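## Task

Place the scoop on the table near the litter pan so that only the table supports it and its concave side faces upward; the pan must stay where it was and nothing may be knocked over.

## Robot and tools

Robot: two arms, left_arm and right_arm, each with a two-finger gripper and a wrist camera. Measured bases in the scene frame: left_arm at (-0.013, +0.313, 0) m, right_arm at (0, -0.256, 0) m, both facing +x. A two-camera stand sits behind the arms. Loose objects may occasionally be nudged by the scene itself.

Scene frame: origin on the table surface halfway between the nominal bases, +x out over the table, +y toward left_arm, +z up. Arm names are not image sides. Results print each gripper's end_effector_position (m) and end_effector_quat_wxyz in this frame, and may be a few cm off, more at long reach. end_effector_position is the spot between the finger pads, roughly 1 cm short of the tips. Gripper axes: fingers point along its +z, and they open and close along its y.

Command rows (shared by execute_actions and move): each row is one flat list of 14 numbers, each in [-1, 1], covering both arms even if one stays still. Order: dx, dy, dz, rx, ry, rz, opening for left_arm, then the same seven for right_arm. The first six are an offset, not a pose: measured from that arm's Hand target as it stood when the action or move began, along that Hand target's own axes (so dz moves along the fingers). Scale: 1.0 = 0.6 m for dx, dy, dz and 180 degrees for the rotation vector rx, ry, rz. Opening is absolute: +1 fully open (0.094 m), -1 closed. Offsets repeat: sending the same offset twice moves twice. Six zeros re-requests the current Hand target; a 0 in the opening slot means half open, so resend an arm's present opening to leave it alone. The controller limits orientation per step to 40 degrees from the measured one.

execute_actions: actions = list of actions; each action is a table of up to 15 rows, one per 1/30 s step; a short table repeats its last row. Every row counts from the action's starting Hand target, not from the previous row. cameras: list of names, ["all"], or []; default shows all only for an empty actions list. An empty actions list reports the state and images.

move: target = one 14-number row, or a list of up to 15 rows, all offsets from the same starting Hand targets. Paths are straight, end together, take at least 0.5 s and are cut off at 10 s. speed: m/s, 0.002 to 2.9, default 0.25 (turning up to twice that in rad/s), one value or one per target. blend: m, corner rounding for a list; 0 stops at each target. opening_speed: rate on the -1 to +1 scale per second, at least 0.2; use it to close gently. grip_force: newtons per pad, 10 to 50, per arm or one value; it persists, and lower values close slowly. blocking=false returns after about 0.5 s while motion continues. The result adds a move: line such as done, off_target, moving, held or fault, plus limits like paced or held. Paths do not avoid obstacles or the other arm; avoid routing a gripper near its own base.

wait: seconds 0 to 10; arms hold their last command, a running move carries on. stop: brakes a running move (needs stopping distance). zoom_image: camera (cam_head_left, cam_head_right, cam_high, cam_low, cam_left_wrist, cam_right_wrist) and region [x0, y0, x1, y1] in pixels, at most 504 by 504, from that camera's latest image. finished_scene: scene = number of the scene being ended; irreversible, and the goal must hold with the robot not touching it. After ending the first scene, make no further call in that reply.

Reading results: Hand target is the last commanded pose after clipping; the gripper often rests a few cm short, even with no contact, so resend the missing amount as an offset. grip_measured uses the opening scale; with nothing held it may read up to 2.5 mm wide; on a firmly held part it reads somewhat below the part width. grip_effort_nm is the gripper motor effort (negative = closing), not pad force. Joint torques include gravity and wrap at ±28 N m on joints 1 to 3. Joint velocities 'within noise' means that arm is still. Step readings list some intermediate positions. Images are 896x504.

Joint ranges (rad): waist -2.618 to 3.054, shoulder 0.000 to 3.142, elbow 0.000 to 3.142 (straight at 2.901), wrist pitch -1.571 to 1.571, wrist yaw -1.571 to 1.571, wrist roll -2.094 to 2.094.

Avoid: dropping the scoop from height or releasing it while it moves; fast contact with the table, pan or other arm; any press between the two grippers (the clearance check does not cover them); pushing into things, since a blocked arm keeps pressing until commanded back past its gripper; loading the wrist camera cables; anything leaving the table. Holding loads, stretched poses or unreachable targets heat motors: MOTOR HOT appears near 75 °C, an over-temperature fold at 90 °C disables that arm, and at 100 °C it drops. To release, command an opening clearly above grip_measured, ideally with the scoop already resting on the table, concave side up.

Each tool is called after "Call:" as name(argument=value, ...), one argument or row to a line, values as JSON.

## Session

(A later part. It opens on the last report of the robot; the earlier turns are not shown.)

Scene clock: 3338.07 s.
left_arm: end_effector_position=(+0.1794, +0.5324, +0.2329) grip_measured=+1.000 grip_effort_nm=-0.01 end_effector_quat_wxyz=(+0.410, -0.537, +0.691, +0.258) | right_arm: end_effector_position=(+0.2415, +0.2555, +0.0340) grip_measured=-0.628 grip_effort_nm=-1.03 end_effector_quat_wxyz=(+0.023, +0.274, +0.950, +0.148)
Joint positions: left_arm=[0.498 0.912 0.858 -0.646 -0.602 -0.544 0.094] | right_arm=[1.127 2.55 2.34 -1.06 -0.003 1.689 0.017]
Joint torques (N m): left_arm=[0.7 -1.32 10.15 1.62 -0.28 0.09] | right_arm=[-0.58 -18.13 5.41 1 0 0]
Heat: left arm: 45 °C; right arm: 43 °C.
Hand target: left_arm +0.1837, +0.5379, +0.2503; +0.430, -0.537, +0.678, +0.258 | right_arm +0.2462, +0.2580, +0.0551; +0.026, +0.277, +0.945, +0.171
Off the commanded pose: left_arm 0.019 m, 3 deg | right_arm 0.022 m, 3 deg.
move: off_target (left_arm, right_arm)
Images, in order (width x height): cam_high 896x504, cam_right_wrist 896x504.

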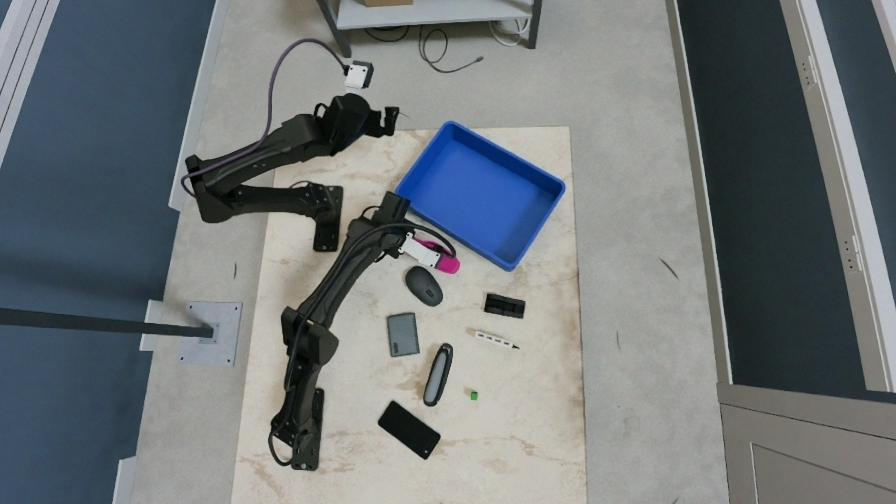

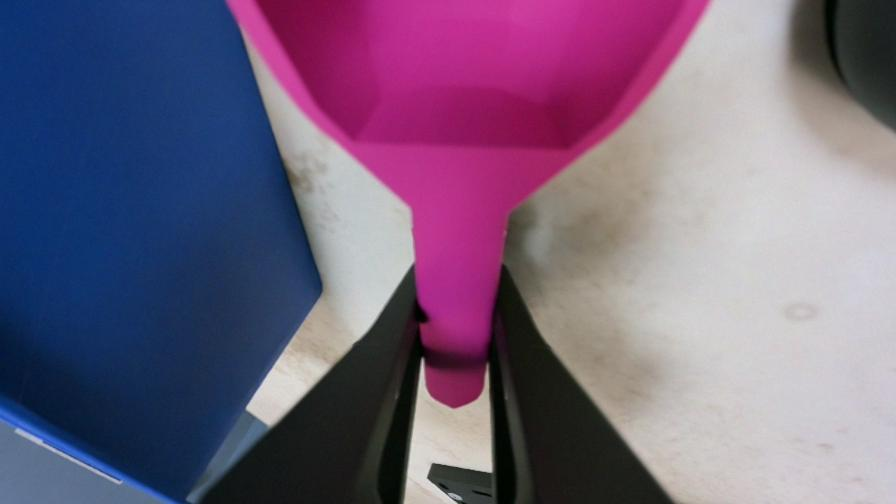

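Call:
move(
  target=[
    [0,0,0,0,0,0,1.0, -0.0006,-0.0045,0.0125,0,0,0,-0.9],
    [0,0,0,0,0,0,1.0, -0.0006,-0.0045,0.0125,0,0,0,-0.25],
    [0,0,0,0,0,0,1.0, -0.0006,-0.0045,-0.1542,0,0,0,-0.25],
  ],
  speed=[0.05,0.05,0.12],
  opening_speed=0.5,
  cameras=["cam_high","cam_right_wrist"],
)

Scene clock: 3347.03 s.
left_arm: end_effector_position=(+0.1794, +0.5324, +0.2329) grip_measured=+1.000 grip_effort_nm=-0.01 end_effector_quat_wxyz=(+0.410, -0.537, +0.691, +0.258) | right_arm: end_effector_position=(+0.2262, +0.2266, +0.1038) grip_measured=-0.252 grip_effort_nm=0.11 end_effector_quat_wxyz=(+0.017, +0.274, +0.952, +0.137)
Joint positions: left_arm=[0.498 0.912 0.858 -0.646 -0.602 -0.544 0.094] | right_arm=[1.127 2.416 2.38 -1.259 -0.01 1.689 0.035]
Joint torques (N m): left_arm=[0.65 -1.32 10.22 1.6 -0.27 0.09] | right_arm=[-0.69 -18.35 8.38 0.69 0.06 -0.01]
Heat: left arm: 45 °C; right arm: 43 °C.
Hand target: left_arm +0.1837, +0.5379, +0.2503; +0.430, -0.537, +0.678, +0.258 | right_arm +0.2318, +0.2271, +0.1412; +0.026, +0.277, +0.945, +0.171
Off the commanded pose: left_arm 0.019 m, 3 deg | right_arm 0.038 m, 4 deg.
move: off_target (left_arm, right_arm); target 2's new opening was sent with right_arm's hand 0.014 m and 2 deg from that target
Images, in order (width x height): cam_high 896x504, cam_right_wrist 896x504.

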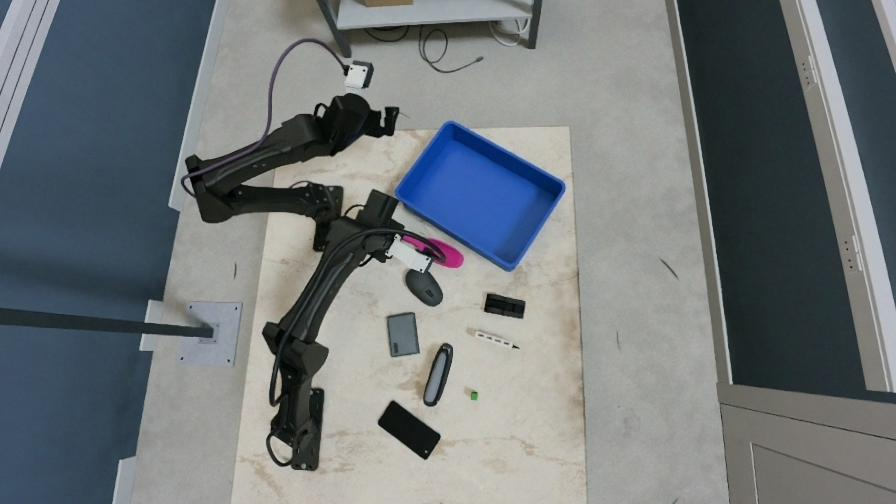

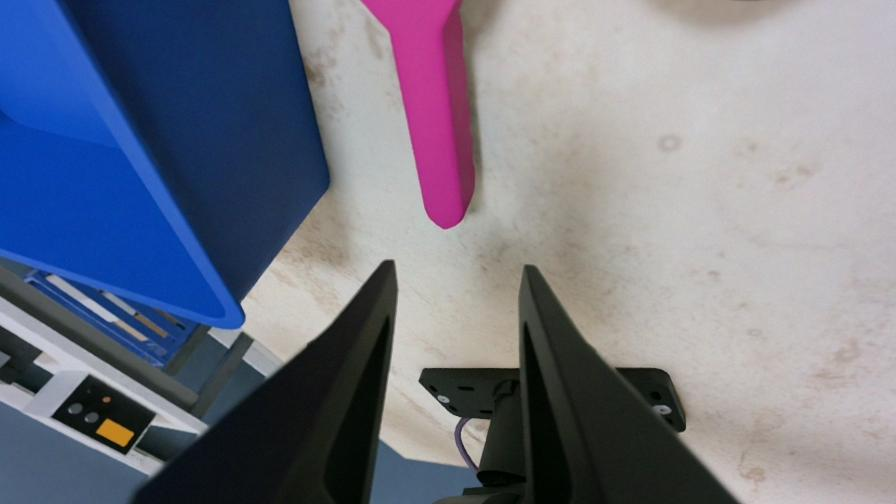

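Call:
move(
  target=[0,0,0,0,0,0,1.0, -0.5291,-0.606,-0.385,0.1111,-0.0062,-0.0418,-0.25],
  speed=0.35,
  cameras=["cam_high","cam_left_wrist","cam_head_left"],
)

Scene clock: 3369.77 s.
left_arm: end_effector_position=(+0.1794, +0.5324, +0.2329) grip_measured=+1.000 grip_effort_nm=0.00 end_effector_quat_wxyz=(+0.410, -0.537, +0.691, +0.258) | right_arm: end_effector_position=(+0.2774, -0.2990, +0.2062) grip_measured=-0.252 grip_effort_nm=0.11 end_effector_quat_wxyz=(+0.028, +0.221, +0.975, +0.004)
Joint positions: left_arm=[0.498 0.912 0.858 -0.646 -0.602 -0.544 0.094] | right_arm=[-0.162 1.593 1.65 -1.571 -0.005 0.285 0.035]
Joint torques (N m): left_arm=[0.69 -1.26 10.25 1.61 -0.27 0.09] | right_arm=[0.16 -8.4 7.98 0.4 0.08 -0.12]
Heat: left arm: 45 °C; right arm: 44 °C.
Hand target: left_arm +0.1837, +0.5379, +0.2503; +0.430, -0.537, +0.678, +0.258 | right_arm +0.2798, -0.2999, +0.2210; -0.002, +0.217, +0.976, +0.000
Off the commanded pose: left_arm 0.019 m, 3 deg | right_arm 0.015 m, 3 deg.
joint sent to its limit (right arm) — joint 4 (wrist pitch), lower limit. The joint targets are off in orientation, not in position.
move: off_target (left_arm, right_arm)
Images, in order (width x height): cam_head_left 896x504, cam_high 896x504, cam_left_wrist 896x504.

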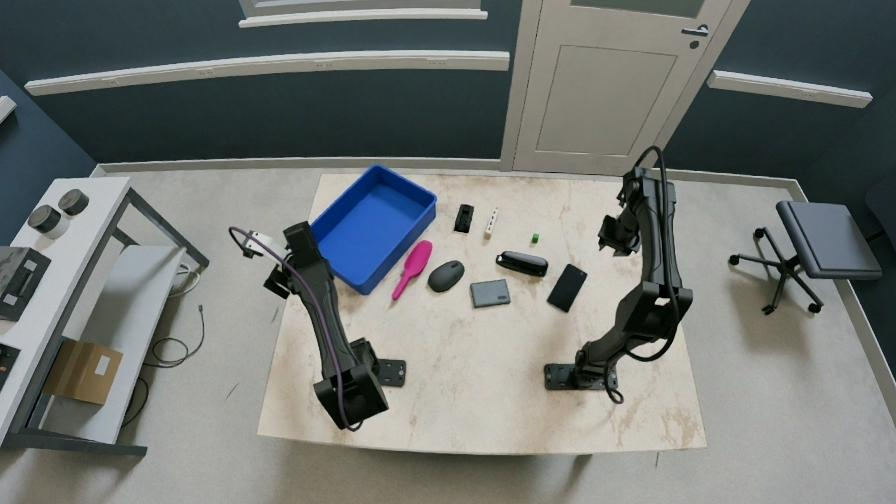

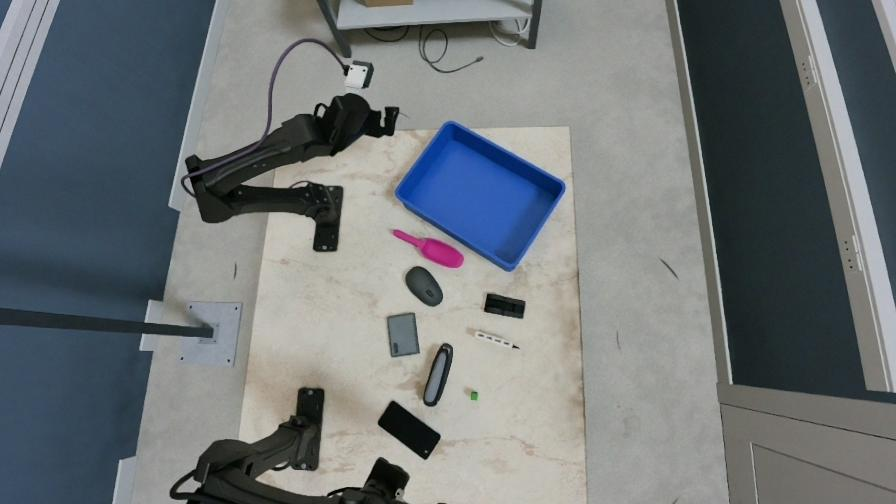

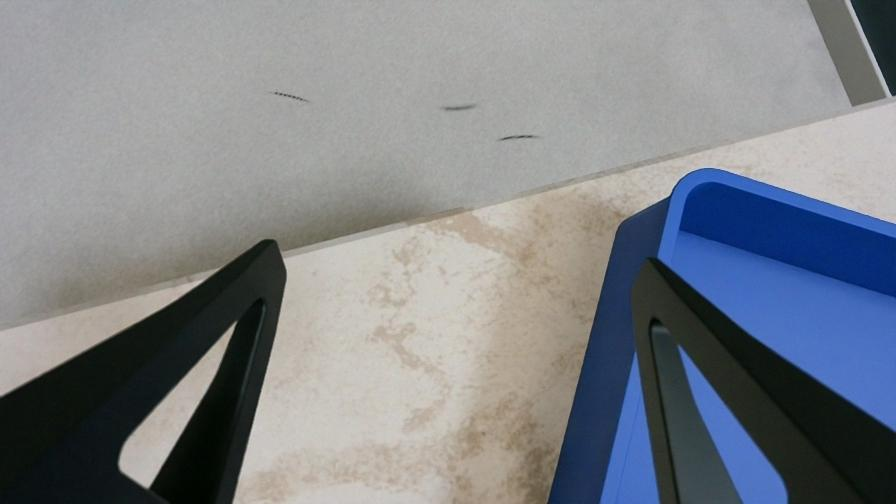

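Call:
execute_actions(
  actions=[],
  cameras=["all"],
)

Scene clock: 3402.60 s.
left_arm: end_effector_position=(+0.1794, +0.5324, +0.2329) grip_measured=+1.000 grip_effort_nm=0.00 end_effector_quat_wxyz=(+0.410, -0.537, +0.691, +0.258) | right_arm: end_effector_position=(+0.2774, -0.2990, +0.2062) grip_measured=-0.252 grip_effort_nm=0.11 end_effector_quat_wxyz=(+0.028, +0.221, +0.975, +0.004)
Joint positions: left_arm=[0.498 0.912 0.858 -0.646 -0.602 -0.544 0.094] | right_arm=[-0.162 1.593 1.65 -1.571 -0.005 0.284 0.035]
Joint velocities: within noise
Joint torques (N m): left_arm=[0.68 -1.26 10.19 1.62 -0.26 0.1] | right_arm=[0.13 -8.34 8.01 0.41 0.06 -0.11]
Heat: left arm: 45 °C; right arm: 43 °C.
Hand target: left_arm +0.1837, +0.5379, +0.2503; +0.430, -0.537, +0.678, +0.258 | right_arm +0.2798, -0.2999, +0.2210; -0.002, +0.217, +0.976, +0.000
Tool commands: left_gripper/opening=+1.0 right_gripper/opening=-0.25
Off the commanded pose: left_arm 0.019 m, 3 deg | right_arm 0.015 m, 3 deg.

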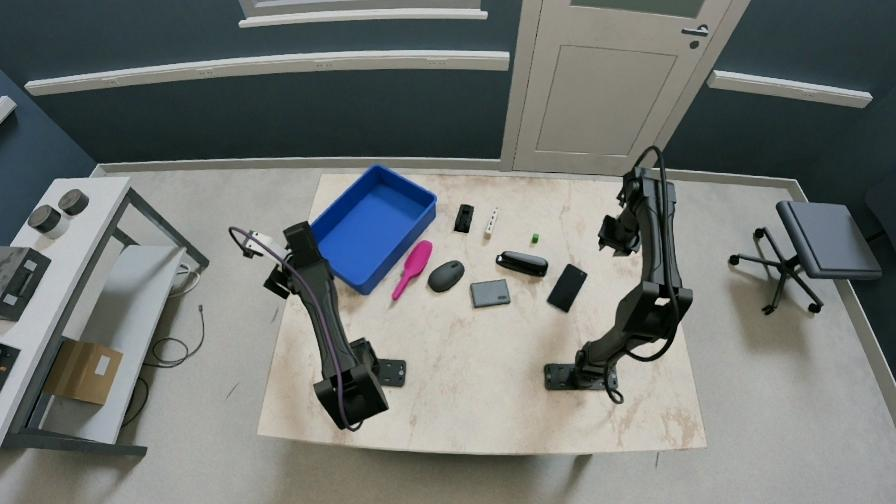

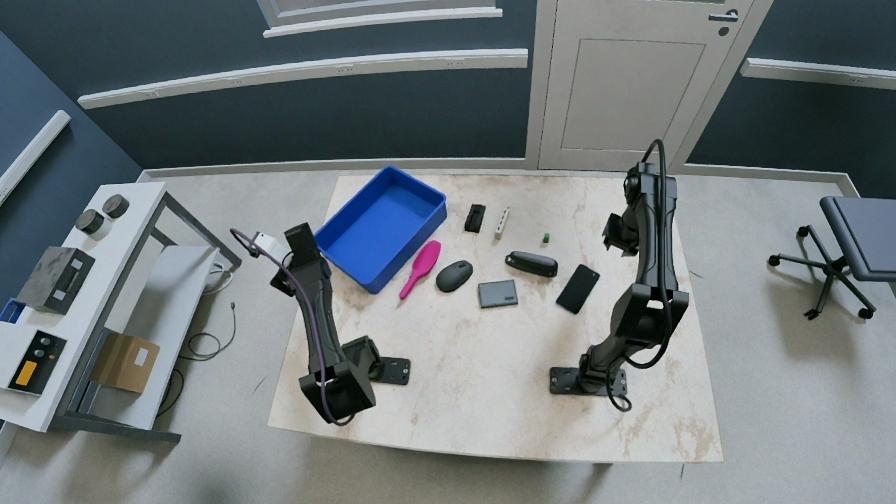

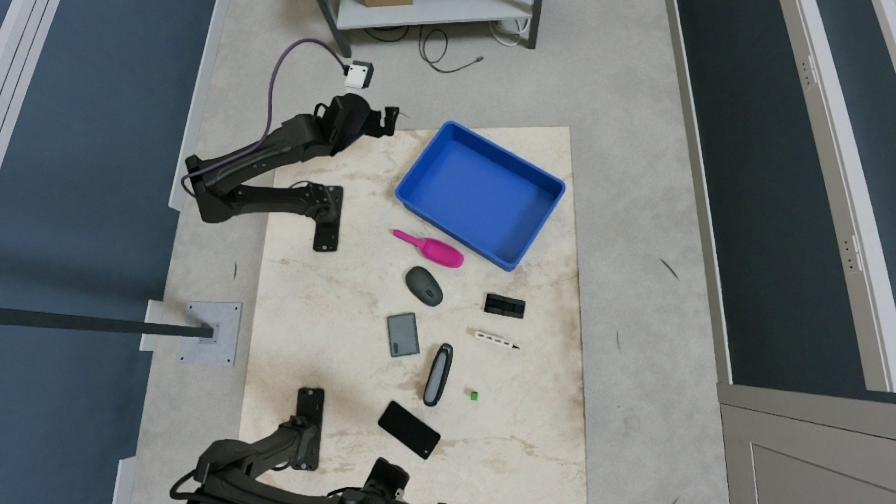

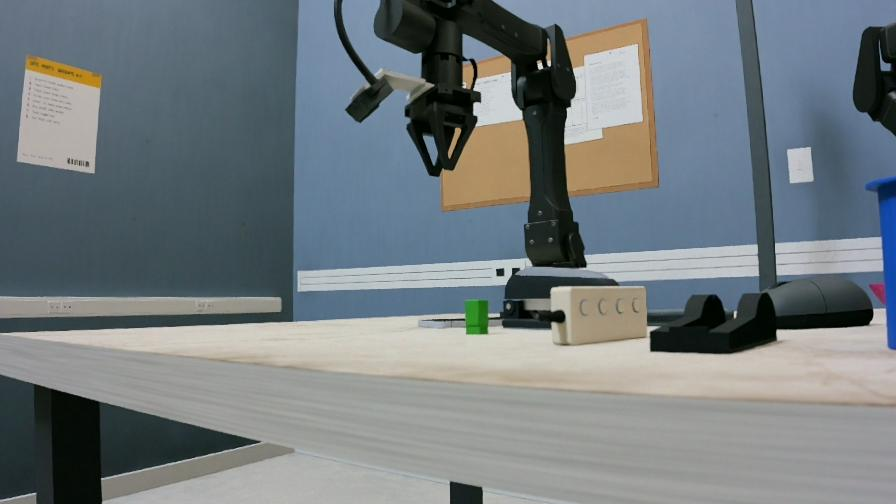

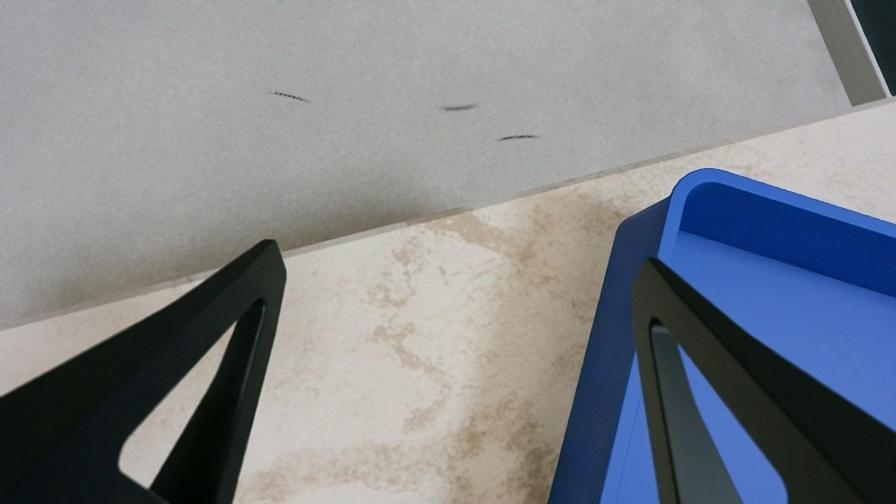

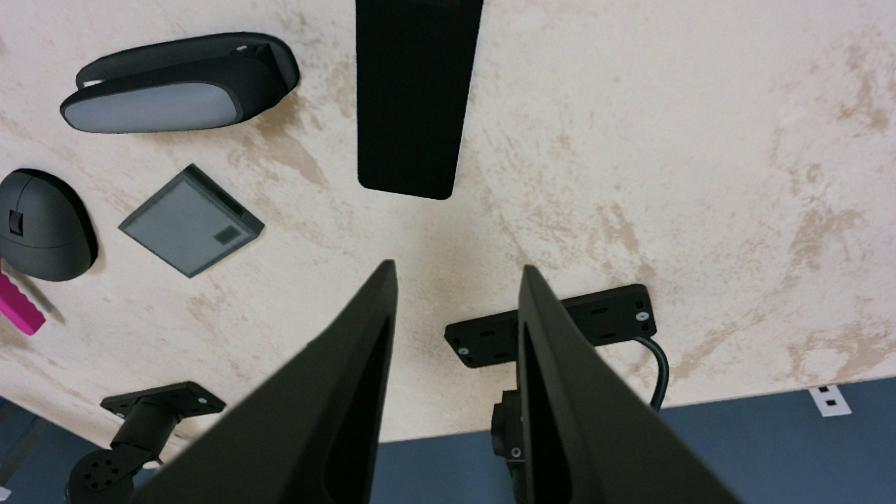

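Call:
move(
  target=[
    [0.0494,-0.1992,-0.1401,0.0896,0.0900,0.2664,0.0,0,0,0,0,0,0,-0.25],
    [0.4259,-0.2066,-0.3449,0.1793,0.1800,0.5329,0.0,0,0,0,0,0,0,-0.25],
  ],
  speed=[0.25,0.2],
  blend=[0.05,0],
  grip_force=50,
  cameras=["cam_left_wrist","cam_high"],
)

Scene clock: 3491.70 s.
left_arm: end_effector_position=(+0.2245, +0.2071, +0.1485) grip_measured=+0.003 grip_effort_nm=-0.15 end_effector_quat_wxyz=(+0.039, +0.203, +0.964, +0.169) | right_arm: end_effector_position=(+0.2774, -0.2990, +0.2062) grip_measured=-0.252 grip_effort_nm=0.10 end_effector_quat_wxyz=(+0.028, +0.221, +0.975, +0.004)
Joint positions: left_arm=[-0.647 1.571 1.352 -1.431 -0.34 -0.253 0.047] | right_arm=[-0.162 1.593 1.65 -1.571 -0.005 0.284 0.035]
Joint torques (N m): left_arm=[-0.64 -5.85 6 0.15 -0.16 0.09] | right_arm=[0.12 -8.35 7.98 0.4 0.07 -0.11]
Heat: left arm: 44 °C; right arm: 41 °C.
Hand target: left_arm +0.2251, +0.2045, +0.1470; +0.037, +0.208, +0.963, +0.170 | right_arm +0.2798, -0.2999, +0.2210; -0.002, +0.217, +0.976, +0.000
Off the commanded pose: left_arm 0.003 m, 1 deg | right_arm 0.015 m, 4 deg.
joint sent to its limit (right arm) — joint 4 (wrist pitch), lower limit. The joint targets are off in orientation, not in position.
move: off_target (right_arm)
Images, in order (width x height): cam_high 896x504, cam_left_wrist 896x504.

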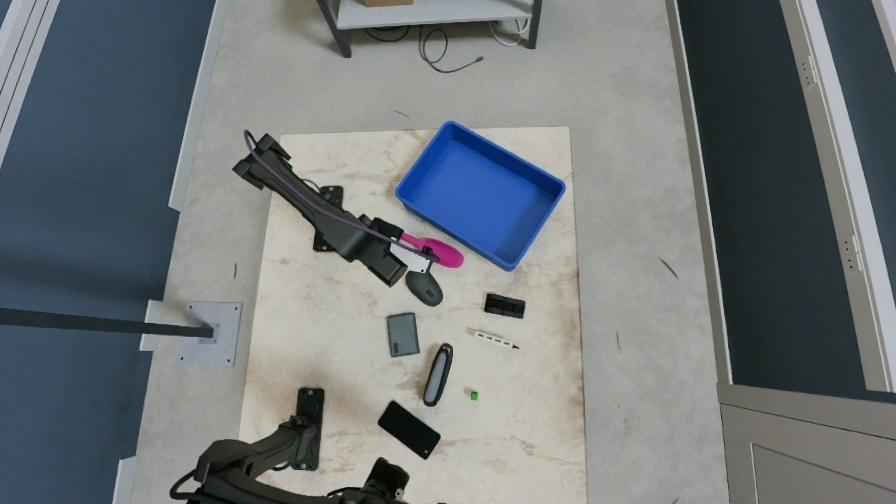

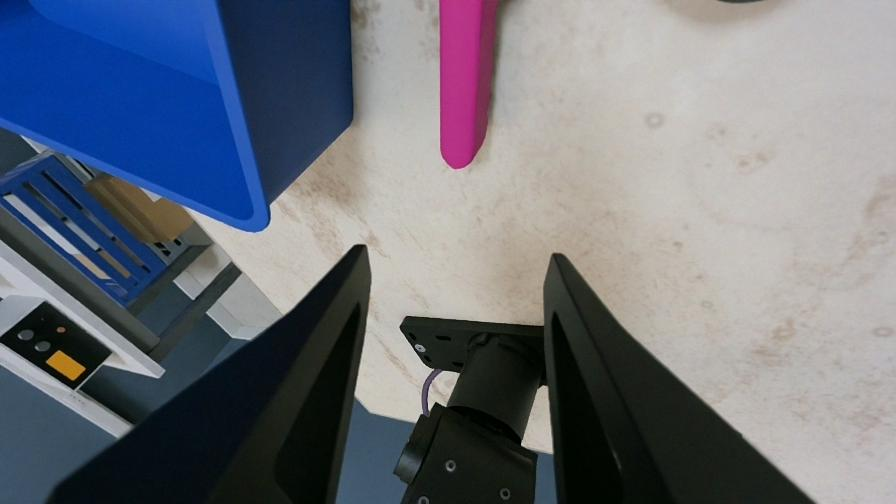

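Call:
move(
  target=[
    [0.0055,-0.0110,0.1294,0,0,0,0.0,0,0,0,0,0,0,-0.25],
    [0.0055,-0.0110,0.2127,0,0,0,0.0,0,0,0,0,0,0,-0.25],
  ],
  speed=[0.12,0.06],
  blend=[0.01,0],
  cameras=["cam_left_wrist"],
)

Scene clock: 3518.00 s.
left_arm: end_effector_position=(+0.2354, +0.2372, +0.0297) grip_measured=+0.003 grip_effort_nm=-0.15 end_effector_quat_wxyz=(+0.037, +0.210, +0.963, +0.166) | right_arm: end_effector_position=(+0.2774, -0.2990, +0.2062) grip_measured=-0.252 grip_effort_nm=0.11 end_effector_quat_wxyz=(+0.028, +0.221, +0.975, +0.004)
Joint positions: left_arm=[-0.524 1.629 0.927 -0.903 -0.34 -0.107 0.047] | right_arm=[-0.162 1.593 1.65 -1.571 -0.005 0.284 0.035]
Joint torques (N m): left_arm=[0.72 -5.55 4.34 0.46 -0.29 0.09] | right_arm=[0.1 -8.35 7.98 0.41 0.07 -0.11]
Heat: left arm: 42 °C; right arm: 41 °C.
Hand target: left_arm +0.2375, +0.2400, +0.0247; +0.037, +0.208, +0.962, +0.170 | right_arm +0.2798, -0.2999, +0.2210; -0.002, +0.217, +0.976, +0.000
Off the commanded pose: left_arm 0.006 m, 1 deg | right_arm 0.015 m, 4 deg.
joint sent to its limit (right arm) — joint 4 (wrist pitch), lower limit. The joint targets are off in orientation, not in position.
move: off_target (right_arm)
Images, in order (width x height): cam_left_wrist 896x504.

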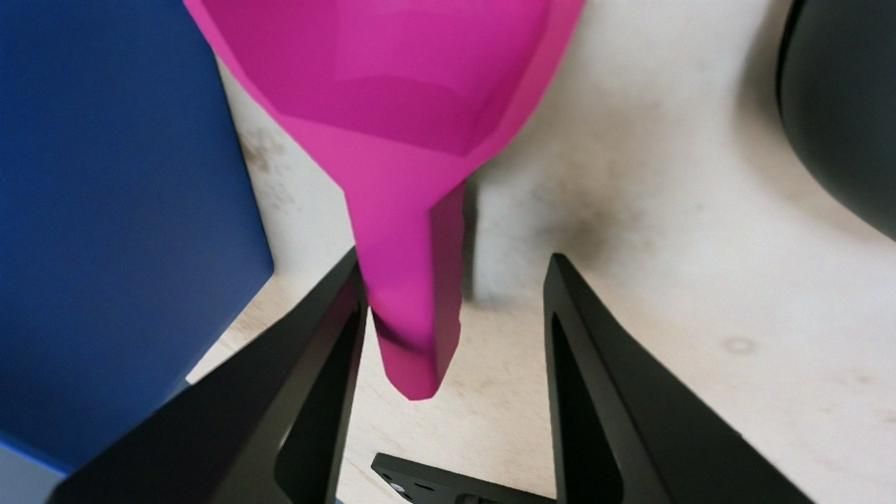

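Call:
move(
  target=[0,0.0233,0.008,0,0,0,0.0,0,0,0,0,0,0,-0.25],
  speed=0.08,
  cameras=["cam_left_wrist"],
)

Scene clock: 3533.07 s.
left_arm: end_effector_position=(+0.2414, +0.2507, +0.0280) grip_measured=+0.003 grip_effort_nm=-0.15 end_effector_quat_wxyz=(+0.033, +0.210, +0.963, +0.166) | right_arm: end_effector_position=(+0.2774, -0.2990, +0.2062) grip_measured=-0.252 grip_effort_nm=0.11 end_effector_quat_wxyz=(+0.028, +0.221, +0.975, +0.004)
Joint positions: left_arm=[-0.466 1.629 0.92 -0.883 -0.34 -0.047 0.047] | right_arm=[-0.162 1.593 1.65 -1.571 -0.005 0.284 0.035]
Joint torques (N m): left_arm=[0.64 -6.54 4.26 0.38 -0.31 0.1] | right_arm=[0.13 -8.39 7.99 0.41 0.07 -0.11]
Heat: left arm: 42 °C; right arm: 41 °C.
Hand target: left_arm +0.2436, +0.2535, +0.0250; +0.037, +0.208, +0.963, +0.170 | right_arm +0.2798, -0.2999, +0.2210; -0.002, +0.217, +0.976, +0.000
Off the commanded pose: left_arm 0.005 m, 1 deg | right_arm 0.015 m, 4 deg.
joint sent to its limit (right arm) — joint 4 (wrist pitch), lower limit. The joint targets are off in orientation, not in position.
move: off_target (right_arm)
Images, in order (width x height): cam_left_wrist 896x504.

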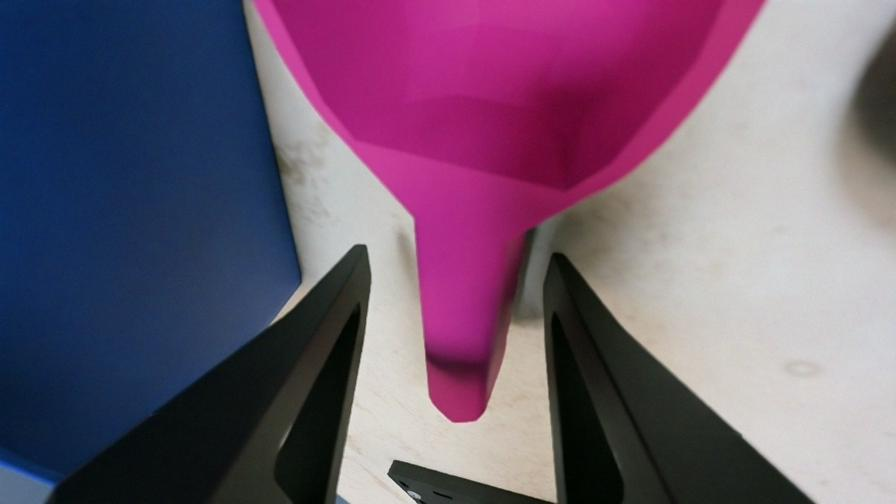

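Call:
move(
  target=[
    [0,0,0,0,0,0,-0.9,0,0,0,0,0,0,-0.25],
    [0,0.0214,-0.205,0,0,0,-0.9,0,0,0,0,0,0,-0.25],
  ],
  speed=[0.08,0.12],
  opening_speed=0.8,
  cameras=["cam_left_wrist","cam_high"],
)

Scene clock: 3609.53 s.
left_arm: end_effector_position=(+0.2267, +0.2305, +0.1296) grip_measured=-0.573 grip_effort_nm=-1.04 end_effector_quat_wxyz=(+0.008, +0.215, +0.960, +0.177) | right_arm: end_effector_position=(+0.2774, -0.2990, +0.2062) grip_measured=-0.252 grip_effort_nm=0.11 end_effector_quat_wxyz=(+0.028, +0.221, +0.975, +0.004)
Joint positions: left_arm=[-0.565 1.577 1.281 -1.387 -0.34 -0.151 0.02] | right_arm=[-0.162 1.593 1.65 -1.571 -0.005 0.284 0.035]
Joint torques (N m): left_arm=[-0.73 -10.07 8.46 0.04 -0.27 -0.16] | right_arm=[0.14 -8.36 8.03 0.41 0.06 -0.11]
Heat: left arm: 41 °C; right arm: 42 °C.
Hand target: left_arm +0.2312, +0.2261, +0.1450; +0.037, +0.208, +0.962, +0.170 | right_arm +0.2798, -0.2999, +0.2210; -0.002, +0.217, +0.976, +0.000
Off the commanded pose: left_arm 0.017 m, 4 deg | right_arm 0.015 m, 4 deg.
joint sent to its limit (right arm) — joint 4 (wrist pitch), lower limit. The joint targets are off in orientation, not in position.
move: off_target (left_arm, right_arm)
Images, in order (width x height): cam_high 896x504, cam_left_wrist 896x504.

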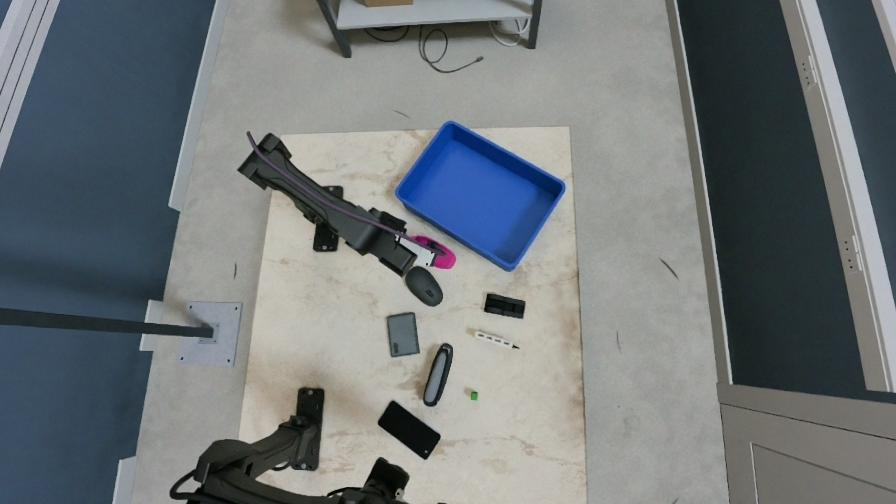

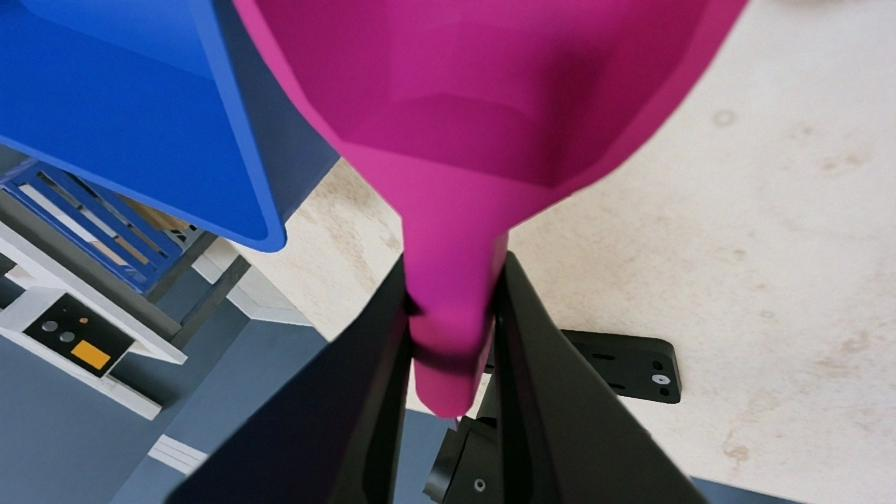

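Call:
move(
  target=[0.008,-0.4521,-0.1383,0,-0.2777,0.7625,-0.9,0,0,0,0,0,0,-0.25],
  speed=0.3,
  cameras=["cam_high","cam_head_left"],
)

Scene clock: 3640.67 s.
left_arm: end_effector_position=(+0.1124, -0.0174, +0.1240) grip_measured=-0.573 grip_effort_nm=-1.03 end_effector_quat_wxyz=(+0.159, +0.983, +0.090, +0.023) | right_arm: end_effector_position=(+0.2774, -0.2990, +0.2062) grip_measured=-0.252 grip_effort_nm=0.11 end_effector_quat_wxyz=(+0.028, +0.221, +0.975, +0.004)
Joint positions: left_arm=[-1.178 1.583 1.26 -0.929 0.047 1.766 0.02] | right_arm=[-0.162 1.593 1.65 -1.571 -0.005 0.284 0.035]
Joint torques (N m): left_arm=[-0.72 -6.28 9.54 0.85 0.27 -0.02] | right_arm=[0.08 -8.35 7.98 0.4 0.07 -0.11]
Heat: left arm: 41 °C; right arm: 42 °C.
Hand target: left_arm +0.1097, -0.0298, +0.1302; +0.173, +0.981, +0.082, +0.014 | right_arm +0.2798, -0.2999, +0.2210; -0.002, +0.217, +0.976, +0.000
Off the commanded pose: left_arm 0.014 m, 2 deg | right_arm 0.015 m, 4 deg.
joint sent to its limit (right arm) — joint 4 (wrist pitch), lower limit. The joint targets are off in orientation, not in position.
move: off_target (left_arm, right_arm)
Images, in order (width x height): cam_head_left 896x504, cam_high 896x504.

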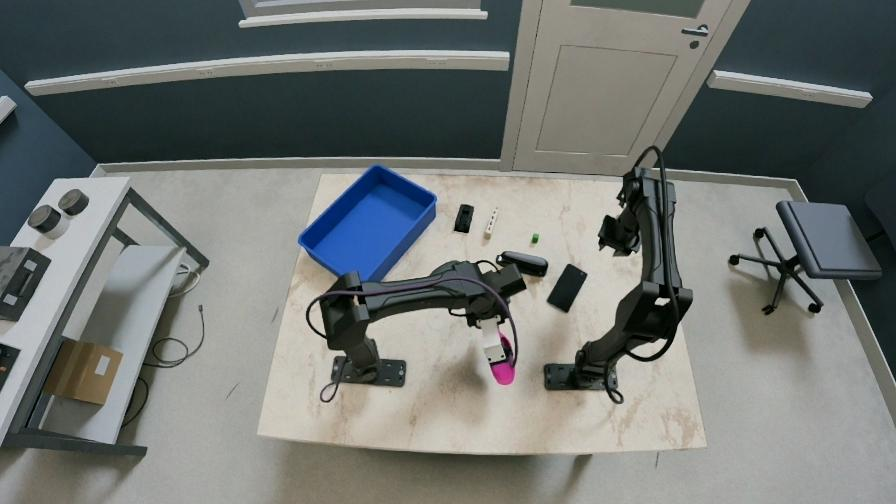

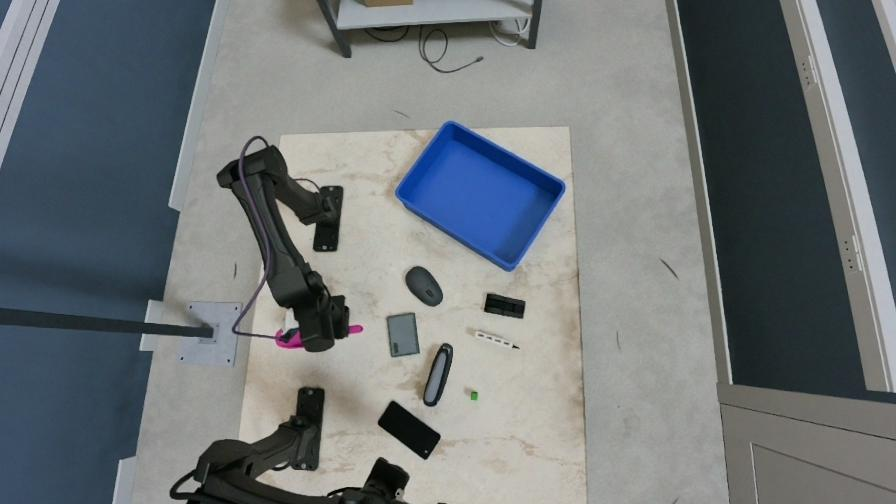

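Call:
move(
  target=[
    [0,-0.0342,0.094,0,0,0,-0.9,0,0,0,0,0,0,-0.25],
    [0,-0.0547,0.1505,0,0,0,-0.9,0,0,0,0,0,0,-0.25],
  ],
  speed=[0.12,0.06],
  blend=[0.01,0],
  cameras=["cam_left_wrist"],
)

Scene clock: 3648.43 s.
left_arm: end_effector_position=(+0.1165, -0.0282, +0.0409) grip_measured=-0.573 grip_effort_nm=-1.03 end_effector_quat_wxyz=(+0.175, +0.980, +0.089, +0.027) | right_arm: end_effector_position=(+0.2774, -0.2990, +0.2062) grip_measured=-0.252 grip_effort_nm=0.11 end_effector_quat_wxyz=(+0.028, +0.221, +0.975, +0.004)
Joint positions: left_arm=[-1.178 1.681 1.011 -0.549 0.048 1.767 0.02] | right_arm=[-0.162 1.593 1.65 -1.571 -0.005 0.284 0.035]
Joint torques (N m): left_arm=[-0.73 -6.93 5.07 0.96 0.28 0.04] | right_arm=[0.1 -8.34 8.03 0.4 0.06 -0.1]
Heat: left arm: 41 °C; right arm: 42 °C.
Hand target: left_arm +0.1097, -0.0299, +0.0343; +0.173, +0.981, +0.082, +0.014 | right_arm +0.2798, -0.2999, +0.2210; -0.002, +0.217, +0.976, +0.000
Off the commanded pose: left_arm 0.010 m, 2 deg | right_arm 0.015 m, 4 deg.
joint sent to its limit (right arm) — joint 4 (wrist pitch), lower limit. The joint targets are off in orientation, not in position.
move: off_target (right_arm)
Images, in order (width x height): cam_left_wrist 896x504.

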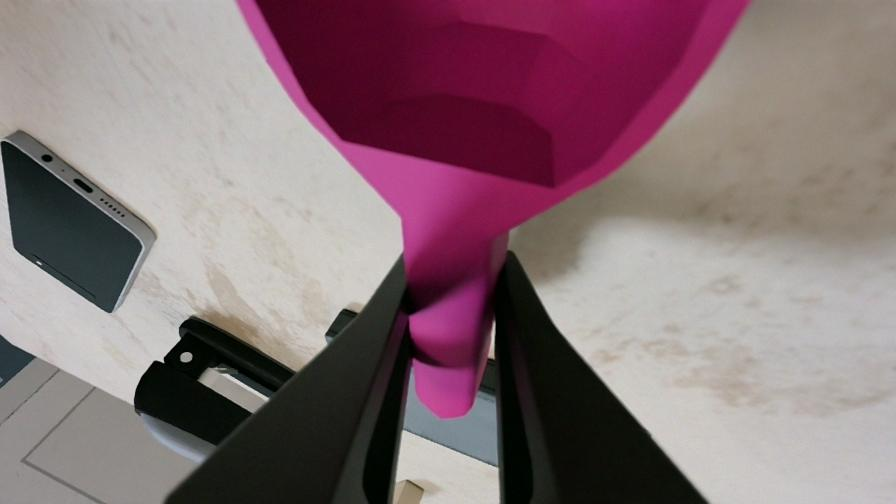

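Call:
move(
  target=[0,-0.0068,0.0188,0,0,0,-0.9,0,0,0,0,0,0,-0.25],
  speed=0.06,
)

Call:
move(
  target=[0,-0.0028,0.0078,0,0,0,-0.9,0,0,0,0,0,0,-0.25],
  speed=0.06,
  cameras=["cam_left_wrist"],
)

Scene clock: 3653.33 s.
left_arm: end_effector_position=(+0.1168, -0.0288, +0.0297) grip_measured=-0.573 grip_effort_nm=-1.03 end_effector_quat_wxyz=(+0.176, +0.980, +0.089, +0.028) | right_arm: end_effector_position=(+0.2774, -0.2990, +0.2062) grip_measured=-0.252 grip_effort_nm=0.11 end_effector_quat_wxyz=(+0.028, +0.221, +0.975, +0.004)
Joint positions: left_arm=[-1.178 1.702 0.985 -0.499 0.048 1.767 0.02] | right_arm=[-0.162 1.593 1.65 -1.571 -0.005 0.284 0.035]
Joint torques (N m): left_arm=[-0.79 -6.82 4.83 1 0.28 0.03] | right_arm=[0.09 -8.38 8.08 0.41 0.06 -0.11]
Heat: left arm: 41 °C; right arm: 42 °C.
Hand target: left_arm +0.1097, -0.0300, +0.0223; +0.173, +0.981, +0.082, +0.014 | right_arm +0.2798, -0.2999, +0.2210; -0.002, +0.217, +0.976, +0.000
Off the commanded pose: left_arm 0.010 m, 2 deg | right_arm 0.015 m, 4 deg.
joint sent to its limit (right arm) — joint 4 (wrist pitch), lower limit. The joint targets are off in orientation, not in position.
move: off_target (right_arm)

Scene clock: 3654.13 s.
left_arm: end_effector_position=(+0.1168, -0.0308, +0.0290) grip_measured=-0.573 grip_effort_nm=-1.03 end_effector_quat_wxyz=(+0.182, +0.979, +0.088, +0.028) | right_arm: end_effector_position=(+0.2774, -0.2990, +0.2062) grip_measured=-0.252 grip_effort_nm=0.10 end_effector_quat_wxyz=(+0.028, +0.221, +0.975, +0.004)
Joint positions: left_arm=[-1.178 1.702 0.977 -0.479 0.052 1.767 0.02] | right_arm=[-0.162 1.593 1.65 -1.571 -0.005 0.284 0.035]
Joint torques (N m): left_arm=[-0.68 -6.02 4.55 1 0.24 0.04] | right_arm=[0.09 -8.36 8.01 0.4 0.06 -0.11]
Heat: left arm: 41 °C; right arm: 42 °C.
Hand target: left_arm +0.1097, -0.0299, +0.0172; +0.173, +0.981, +0.082, +0.014 | right_arm +0.2798, -0.2999, +0.2210; -0.002, +0.217, +0.976, +0.000
Off the commanded pose: left_arm 0.014 m, 2 deg | right_arm 0.015 m, 4 deg.
joint sent to its limit (right arm) — joint 4 (wrist pitch), lower limit. The joint targets are off in orientation, not in position.
move: off_target (left_arm, right_arm)
Images, in order (width x height): cam_left_wrist 896x504.

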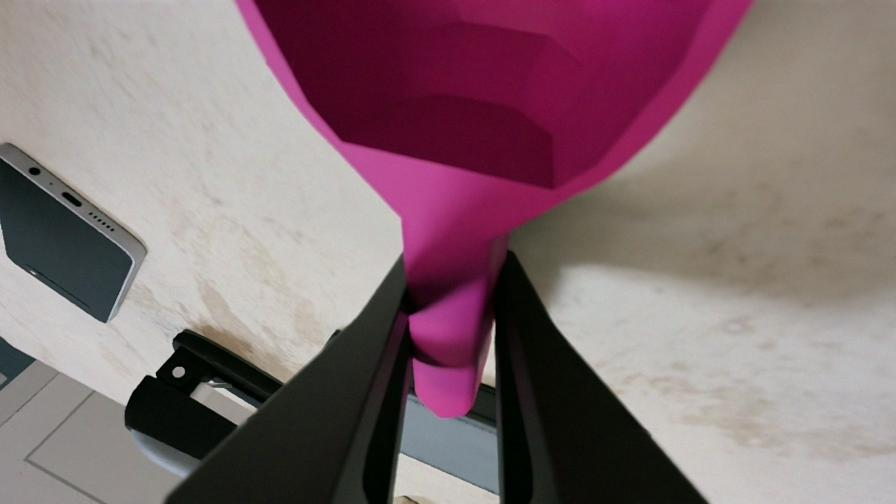

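Call:
move(
  target=[
    [0,0,0,0,0,0,-0.2,0,0,0,0,0,0,-0.25],
    [0,0,-0.15,0,0,0,-0.2,0,0,0,0,0,0,-0.25],
  ],
  speed=[0.08,0.12],
  opening_speed=0.6,
  cameras=["cam_left_wrist","cam_high"],
)

Scene clock: 3662.90 s.
left_arm: end_effector_position=(+0.1040, +0.0047, +0.0855) grip_measured=-0.203 grip_effort_nm=0.15 end_effector_quat_wxyz=(+0.154, +0.984, +0.083, +0.018) | right_arm: end_effector_position=(+0.2774, -0.2990, +0.2062) grip_measured=-0.252 grip_effort_nm=0.11 end_effector_quat_wxyz=(+0.028, +0.221, +0.975, +0.004)
Joint positions: left_arm=[-1.17 1.529 1.056 -0.792 0.058 1.787 0.037] | right_arm=[-0.162 1.593 1.65 -1.571 -0.005 0.284 0.035]
Joint torques (N m): left_arm=[0.83 -9.63 8.73 0.61 0.26 0.07] | right_arm=[0.09 -8.36 8.03 0.41 0.06 -0.11]
Heat: left arm: 41 °C; right arm: 42 °C.
Hand target: left_arm +0.1047, +0.0005, +0.1017; +0.173, +0.981, +0.082, +0.014 | right_arm +0.2798, -0.2999, +0.2210; -0.002, +0.217, +0.976, +0.000
Off the commanded pose: left_arm 0.017 m, 2 deg | right_arm 0.015 m, 4 deg.
joint sent to its limit (right arm) — joint 4 (wrist pitch), lower limit. The joint targets are off in orientation, not in position.
move: off_target (left_arm, right_arm)
Images, in order (width x height): cam_high 896x504, cam_left_wrist 896x504.

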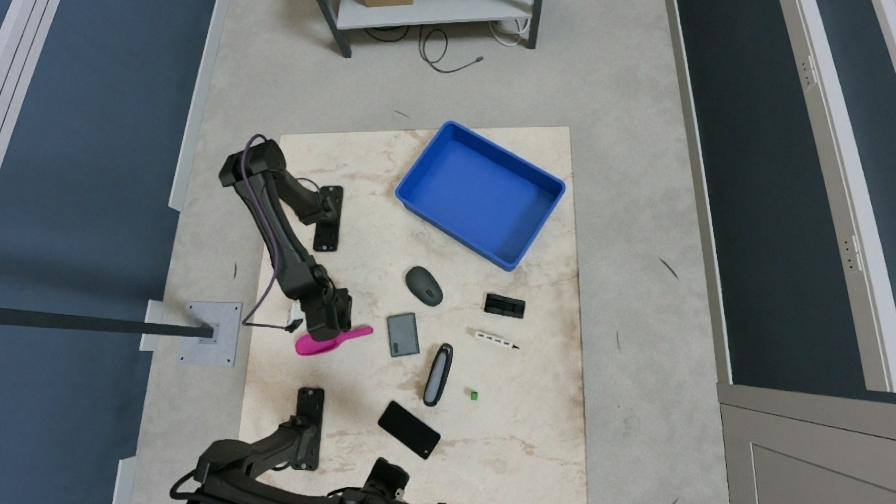

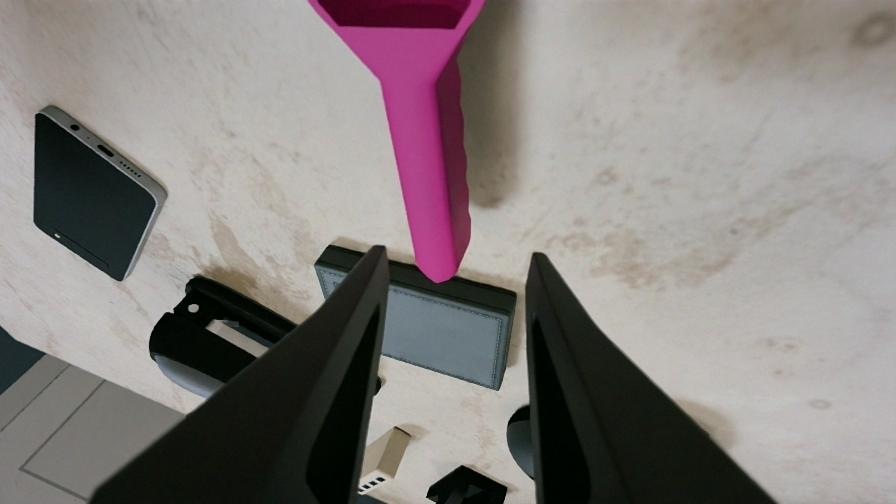

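Call:
move(
  target=[
    [0.0385,0.0560,-0.0829,0.0861,0.0888,-0.5023,-0.2,0,0,0,0,0,0,-0.25],
    [0.0787,0.0421,0.0121,-0.1373,-0.1639,0.9468,-0.2,0,0,0,0,0,0,-0.25],
  ],
  speed=[0.3,0.3],
  blend=[0.02,0],
  cameras=["cam_left_wrist","cam_high"],
)

Scene clock: 3713.27 s.
left_arm: end_effector_position=(+0.1541, -0.0181, +0.1133) grip_measured=-0.203 grip_effort_nm=0.14 end_effector_quat_wxyz=(-0.138, -0.093, +0.986, -0.022) | right_arm: end_effector_position=(+0.2774, -0.2990, +0.2062) grip_measured=-0.252 grip_effort_nm=0.11 end_effector_quat_wxyz=(+0.028, +0.221, +0.975, +0.004)
Joint positions: left_arm=[-0.969 2.039 1.808 -1.436 0.265 -1.153 0.037] | right_arm=[-0.162 1.593 1.65 -1.571 -0.005 0.284 0.035]
Joint torques (N m): left_arm=[0.64 -9.66 4.56 0.21 0.21 -0.16] | right_arm=[0.14 -8.36 8.03 0.41 0.07 -0.1]
Heat: left arm: 41 °C; right arm: 42 °C.
Hand target: left_arm +0.1556, -0.0177, +0.1036; -0.147, -0.103, +0.984, -0.016 | right_arm +0.2798, -0.2999, +0.2210; -0.002, +0.217, +0.976, +0.000
Off the commanded pose: left_arm 0.010 m, 2 deg | right_arm 0.015 m, 4 deg.
joint sent to its limit (right arm) — joint 4 (wrist pitch), lower limit. The joint targets are off in orientation, not in position.
move: off_target (right_arm)
Images, in order (width x height): cam_high 896x504, cam_left_wrist 896x504.

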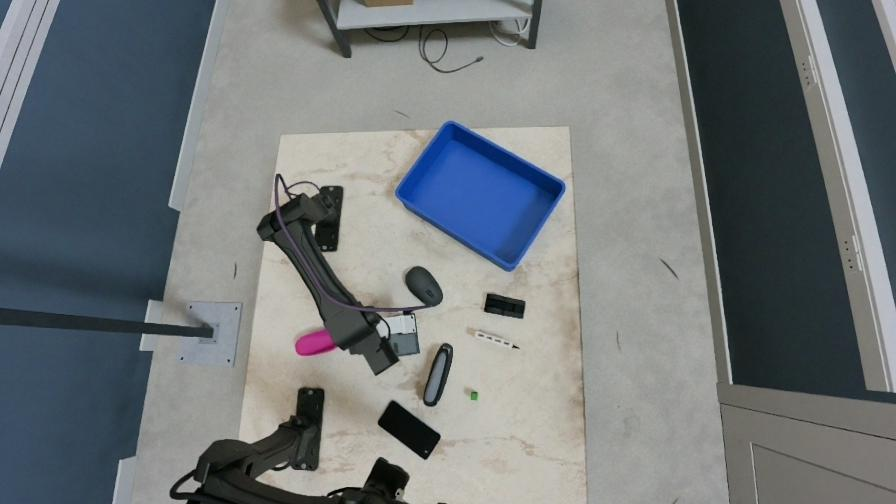

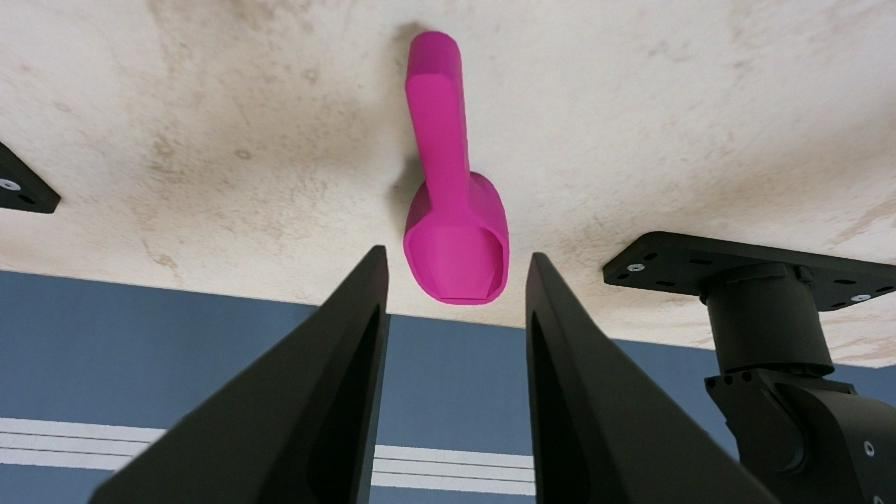

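Call:
move(
  target=[
    [-0.0188,0.0145,0.0813,0,0,0,-0.2,0,0,0,0,0,0,-0.25],
    [-0.0197,0.0139,0.1399,0,0,0,-0.2,0,0,0,0,0,0,-0.25],
  ],
  speed=[0.15,0.06],
  blend=[0.01,0],
  cameras=["cam_left_wrist"],
)

Scene clock: 3749.10 s.
left_arm: end_effector_position=(+0.1457, -0.0121, +0.0296) grip_measured=-0.203 grip_effort_nm=0.14 end_effector_quat_wxyz=(-0.139, -0.100, +0.985, -0.024) | right_arm: end_effector_position=(+0.2774, -0.2990, +0.2062) grip_measured=-0.252 grip_effort_nm=0.10 end_effector_quat_wxyz=(+0.028, +0.221, +0.975, +0.004)
Joint positions: left_arm=[-0.978 2.049 1.484 -1.095 0.268 -1.177 0.037] | right_arm=[-0.162 1.593 1.65 -1.571 -0.005 0.284 0.035]
Joint torques (N m): left_arm=[-0.79 -9.26 4.48 0.24 0.21 -0.09] | right_arm=[0.1 -8.35 8.02 0.41 0.07 -0.11]
Heat: left arm: 40 °C; right arm: 42 °C.
Hand target: left_arm +0.1410, -0.0123, +0.0199; -0.147, -0.103, +0.984, -0.016 | right_arm +0.2798, -0.2999, +0.2210; -0.002, +0.217, +0.976, +0.000
Off the commanded pose: left_arm 0.011 m, 1 deg | right_arm 0.015 m, 4 deg.
joint sent to its limit (right arm) — joint 4 (wrist pitch), lower limit. The joint targets are off in orientation, not in position.
move: off_target (left_arm, right_arm)
Images, in order (width x height): cam_left_wrist 896x504.

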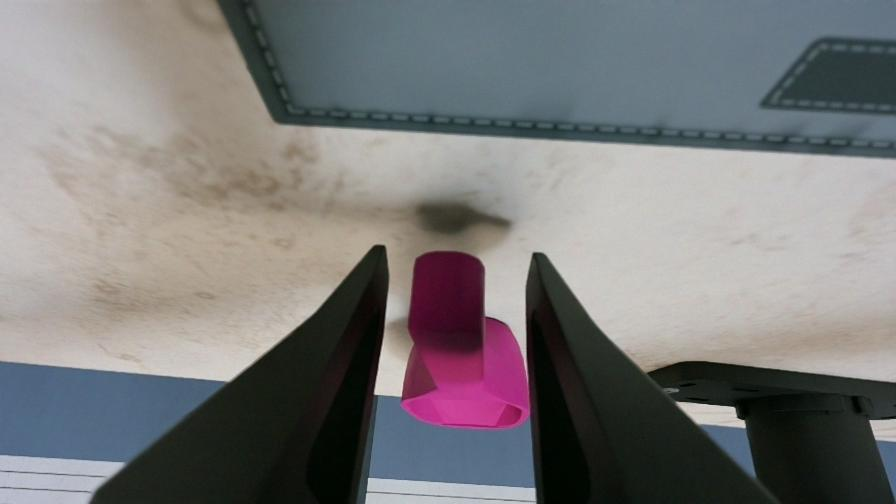

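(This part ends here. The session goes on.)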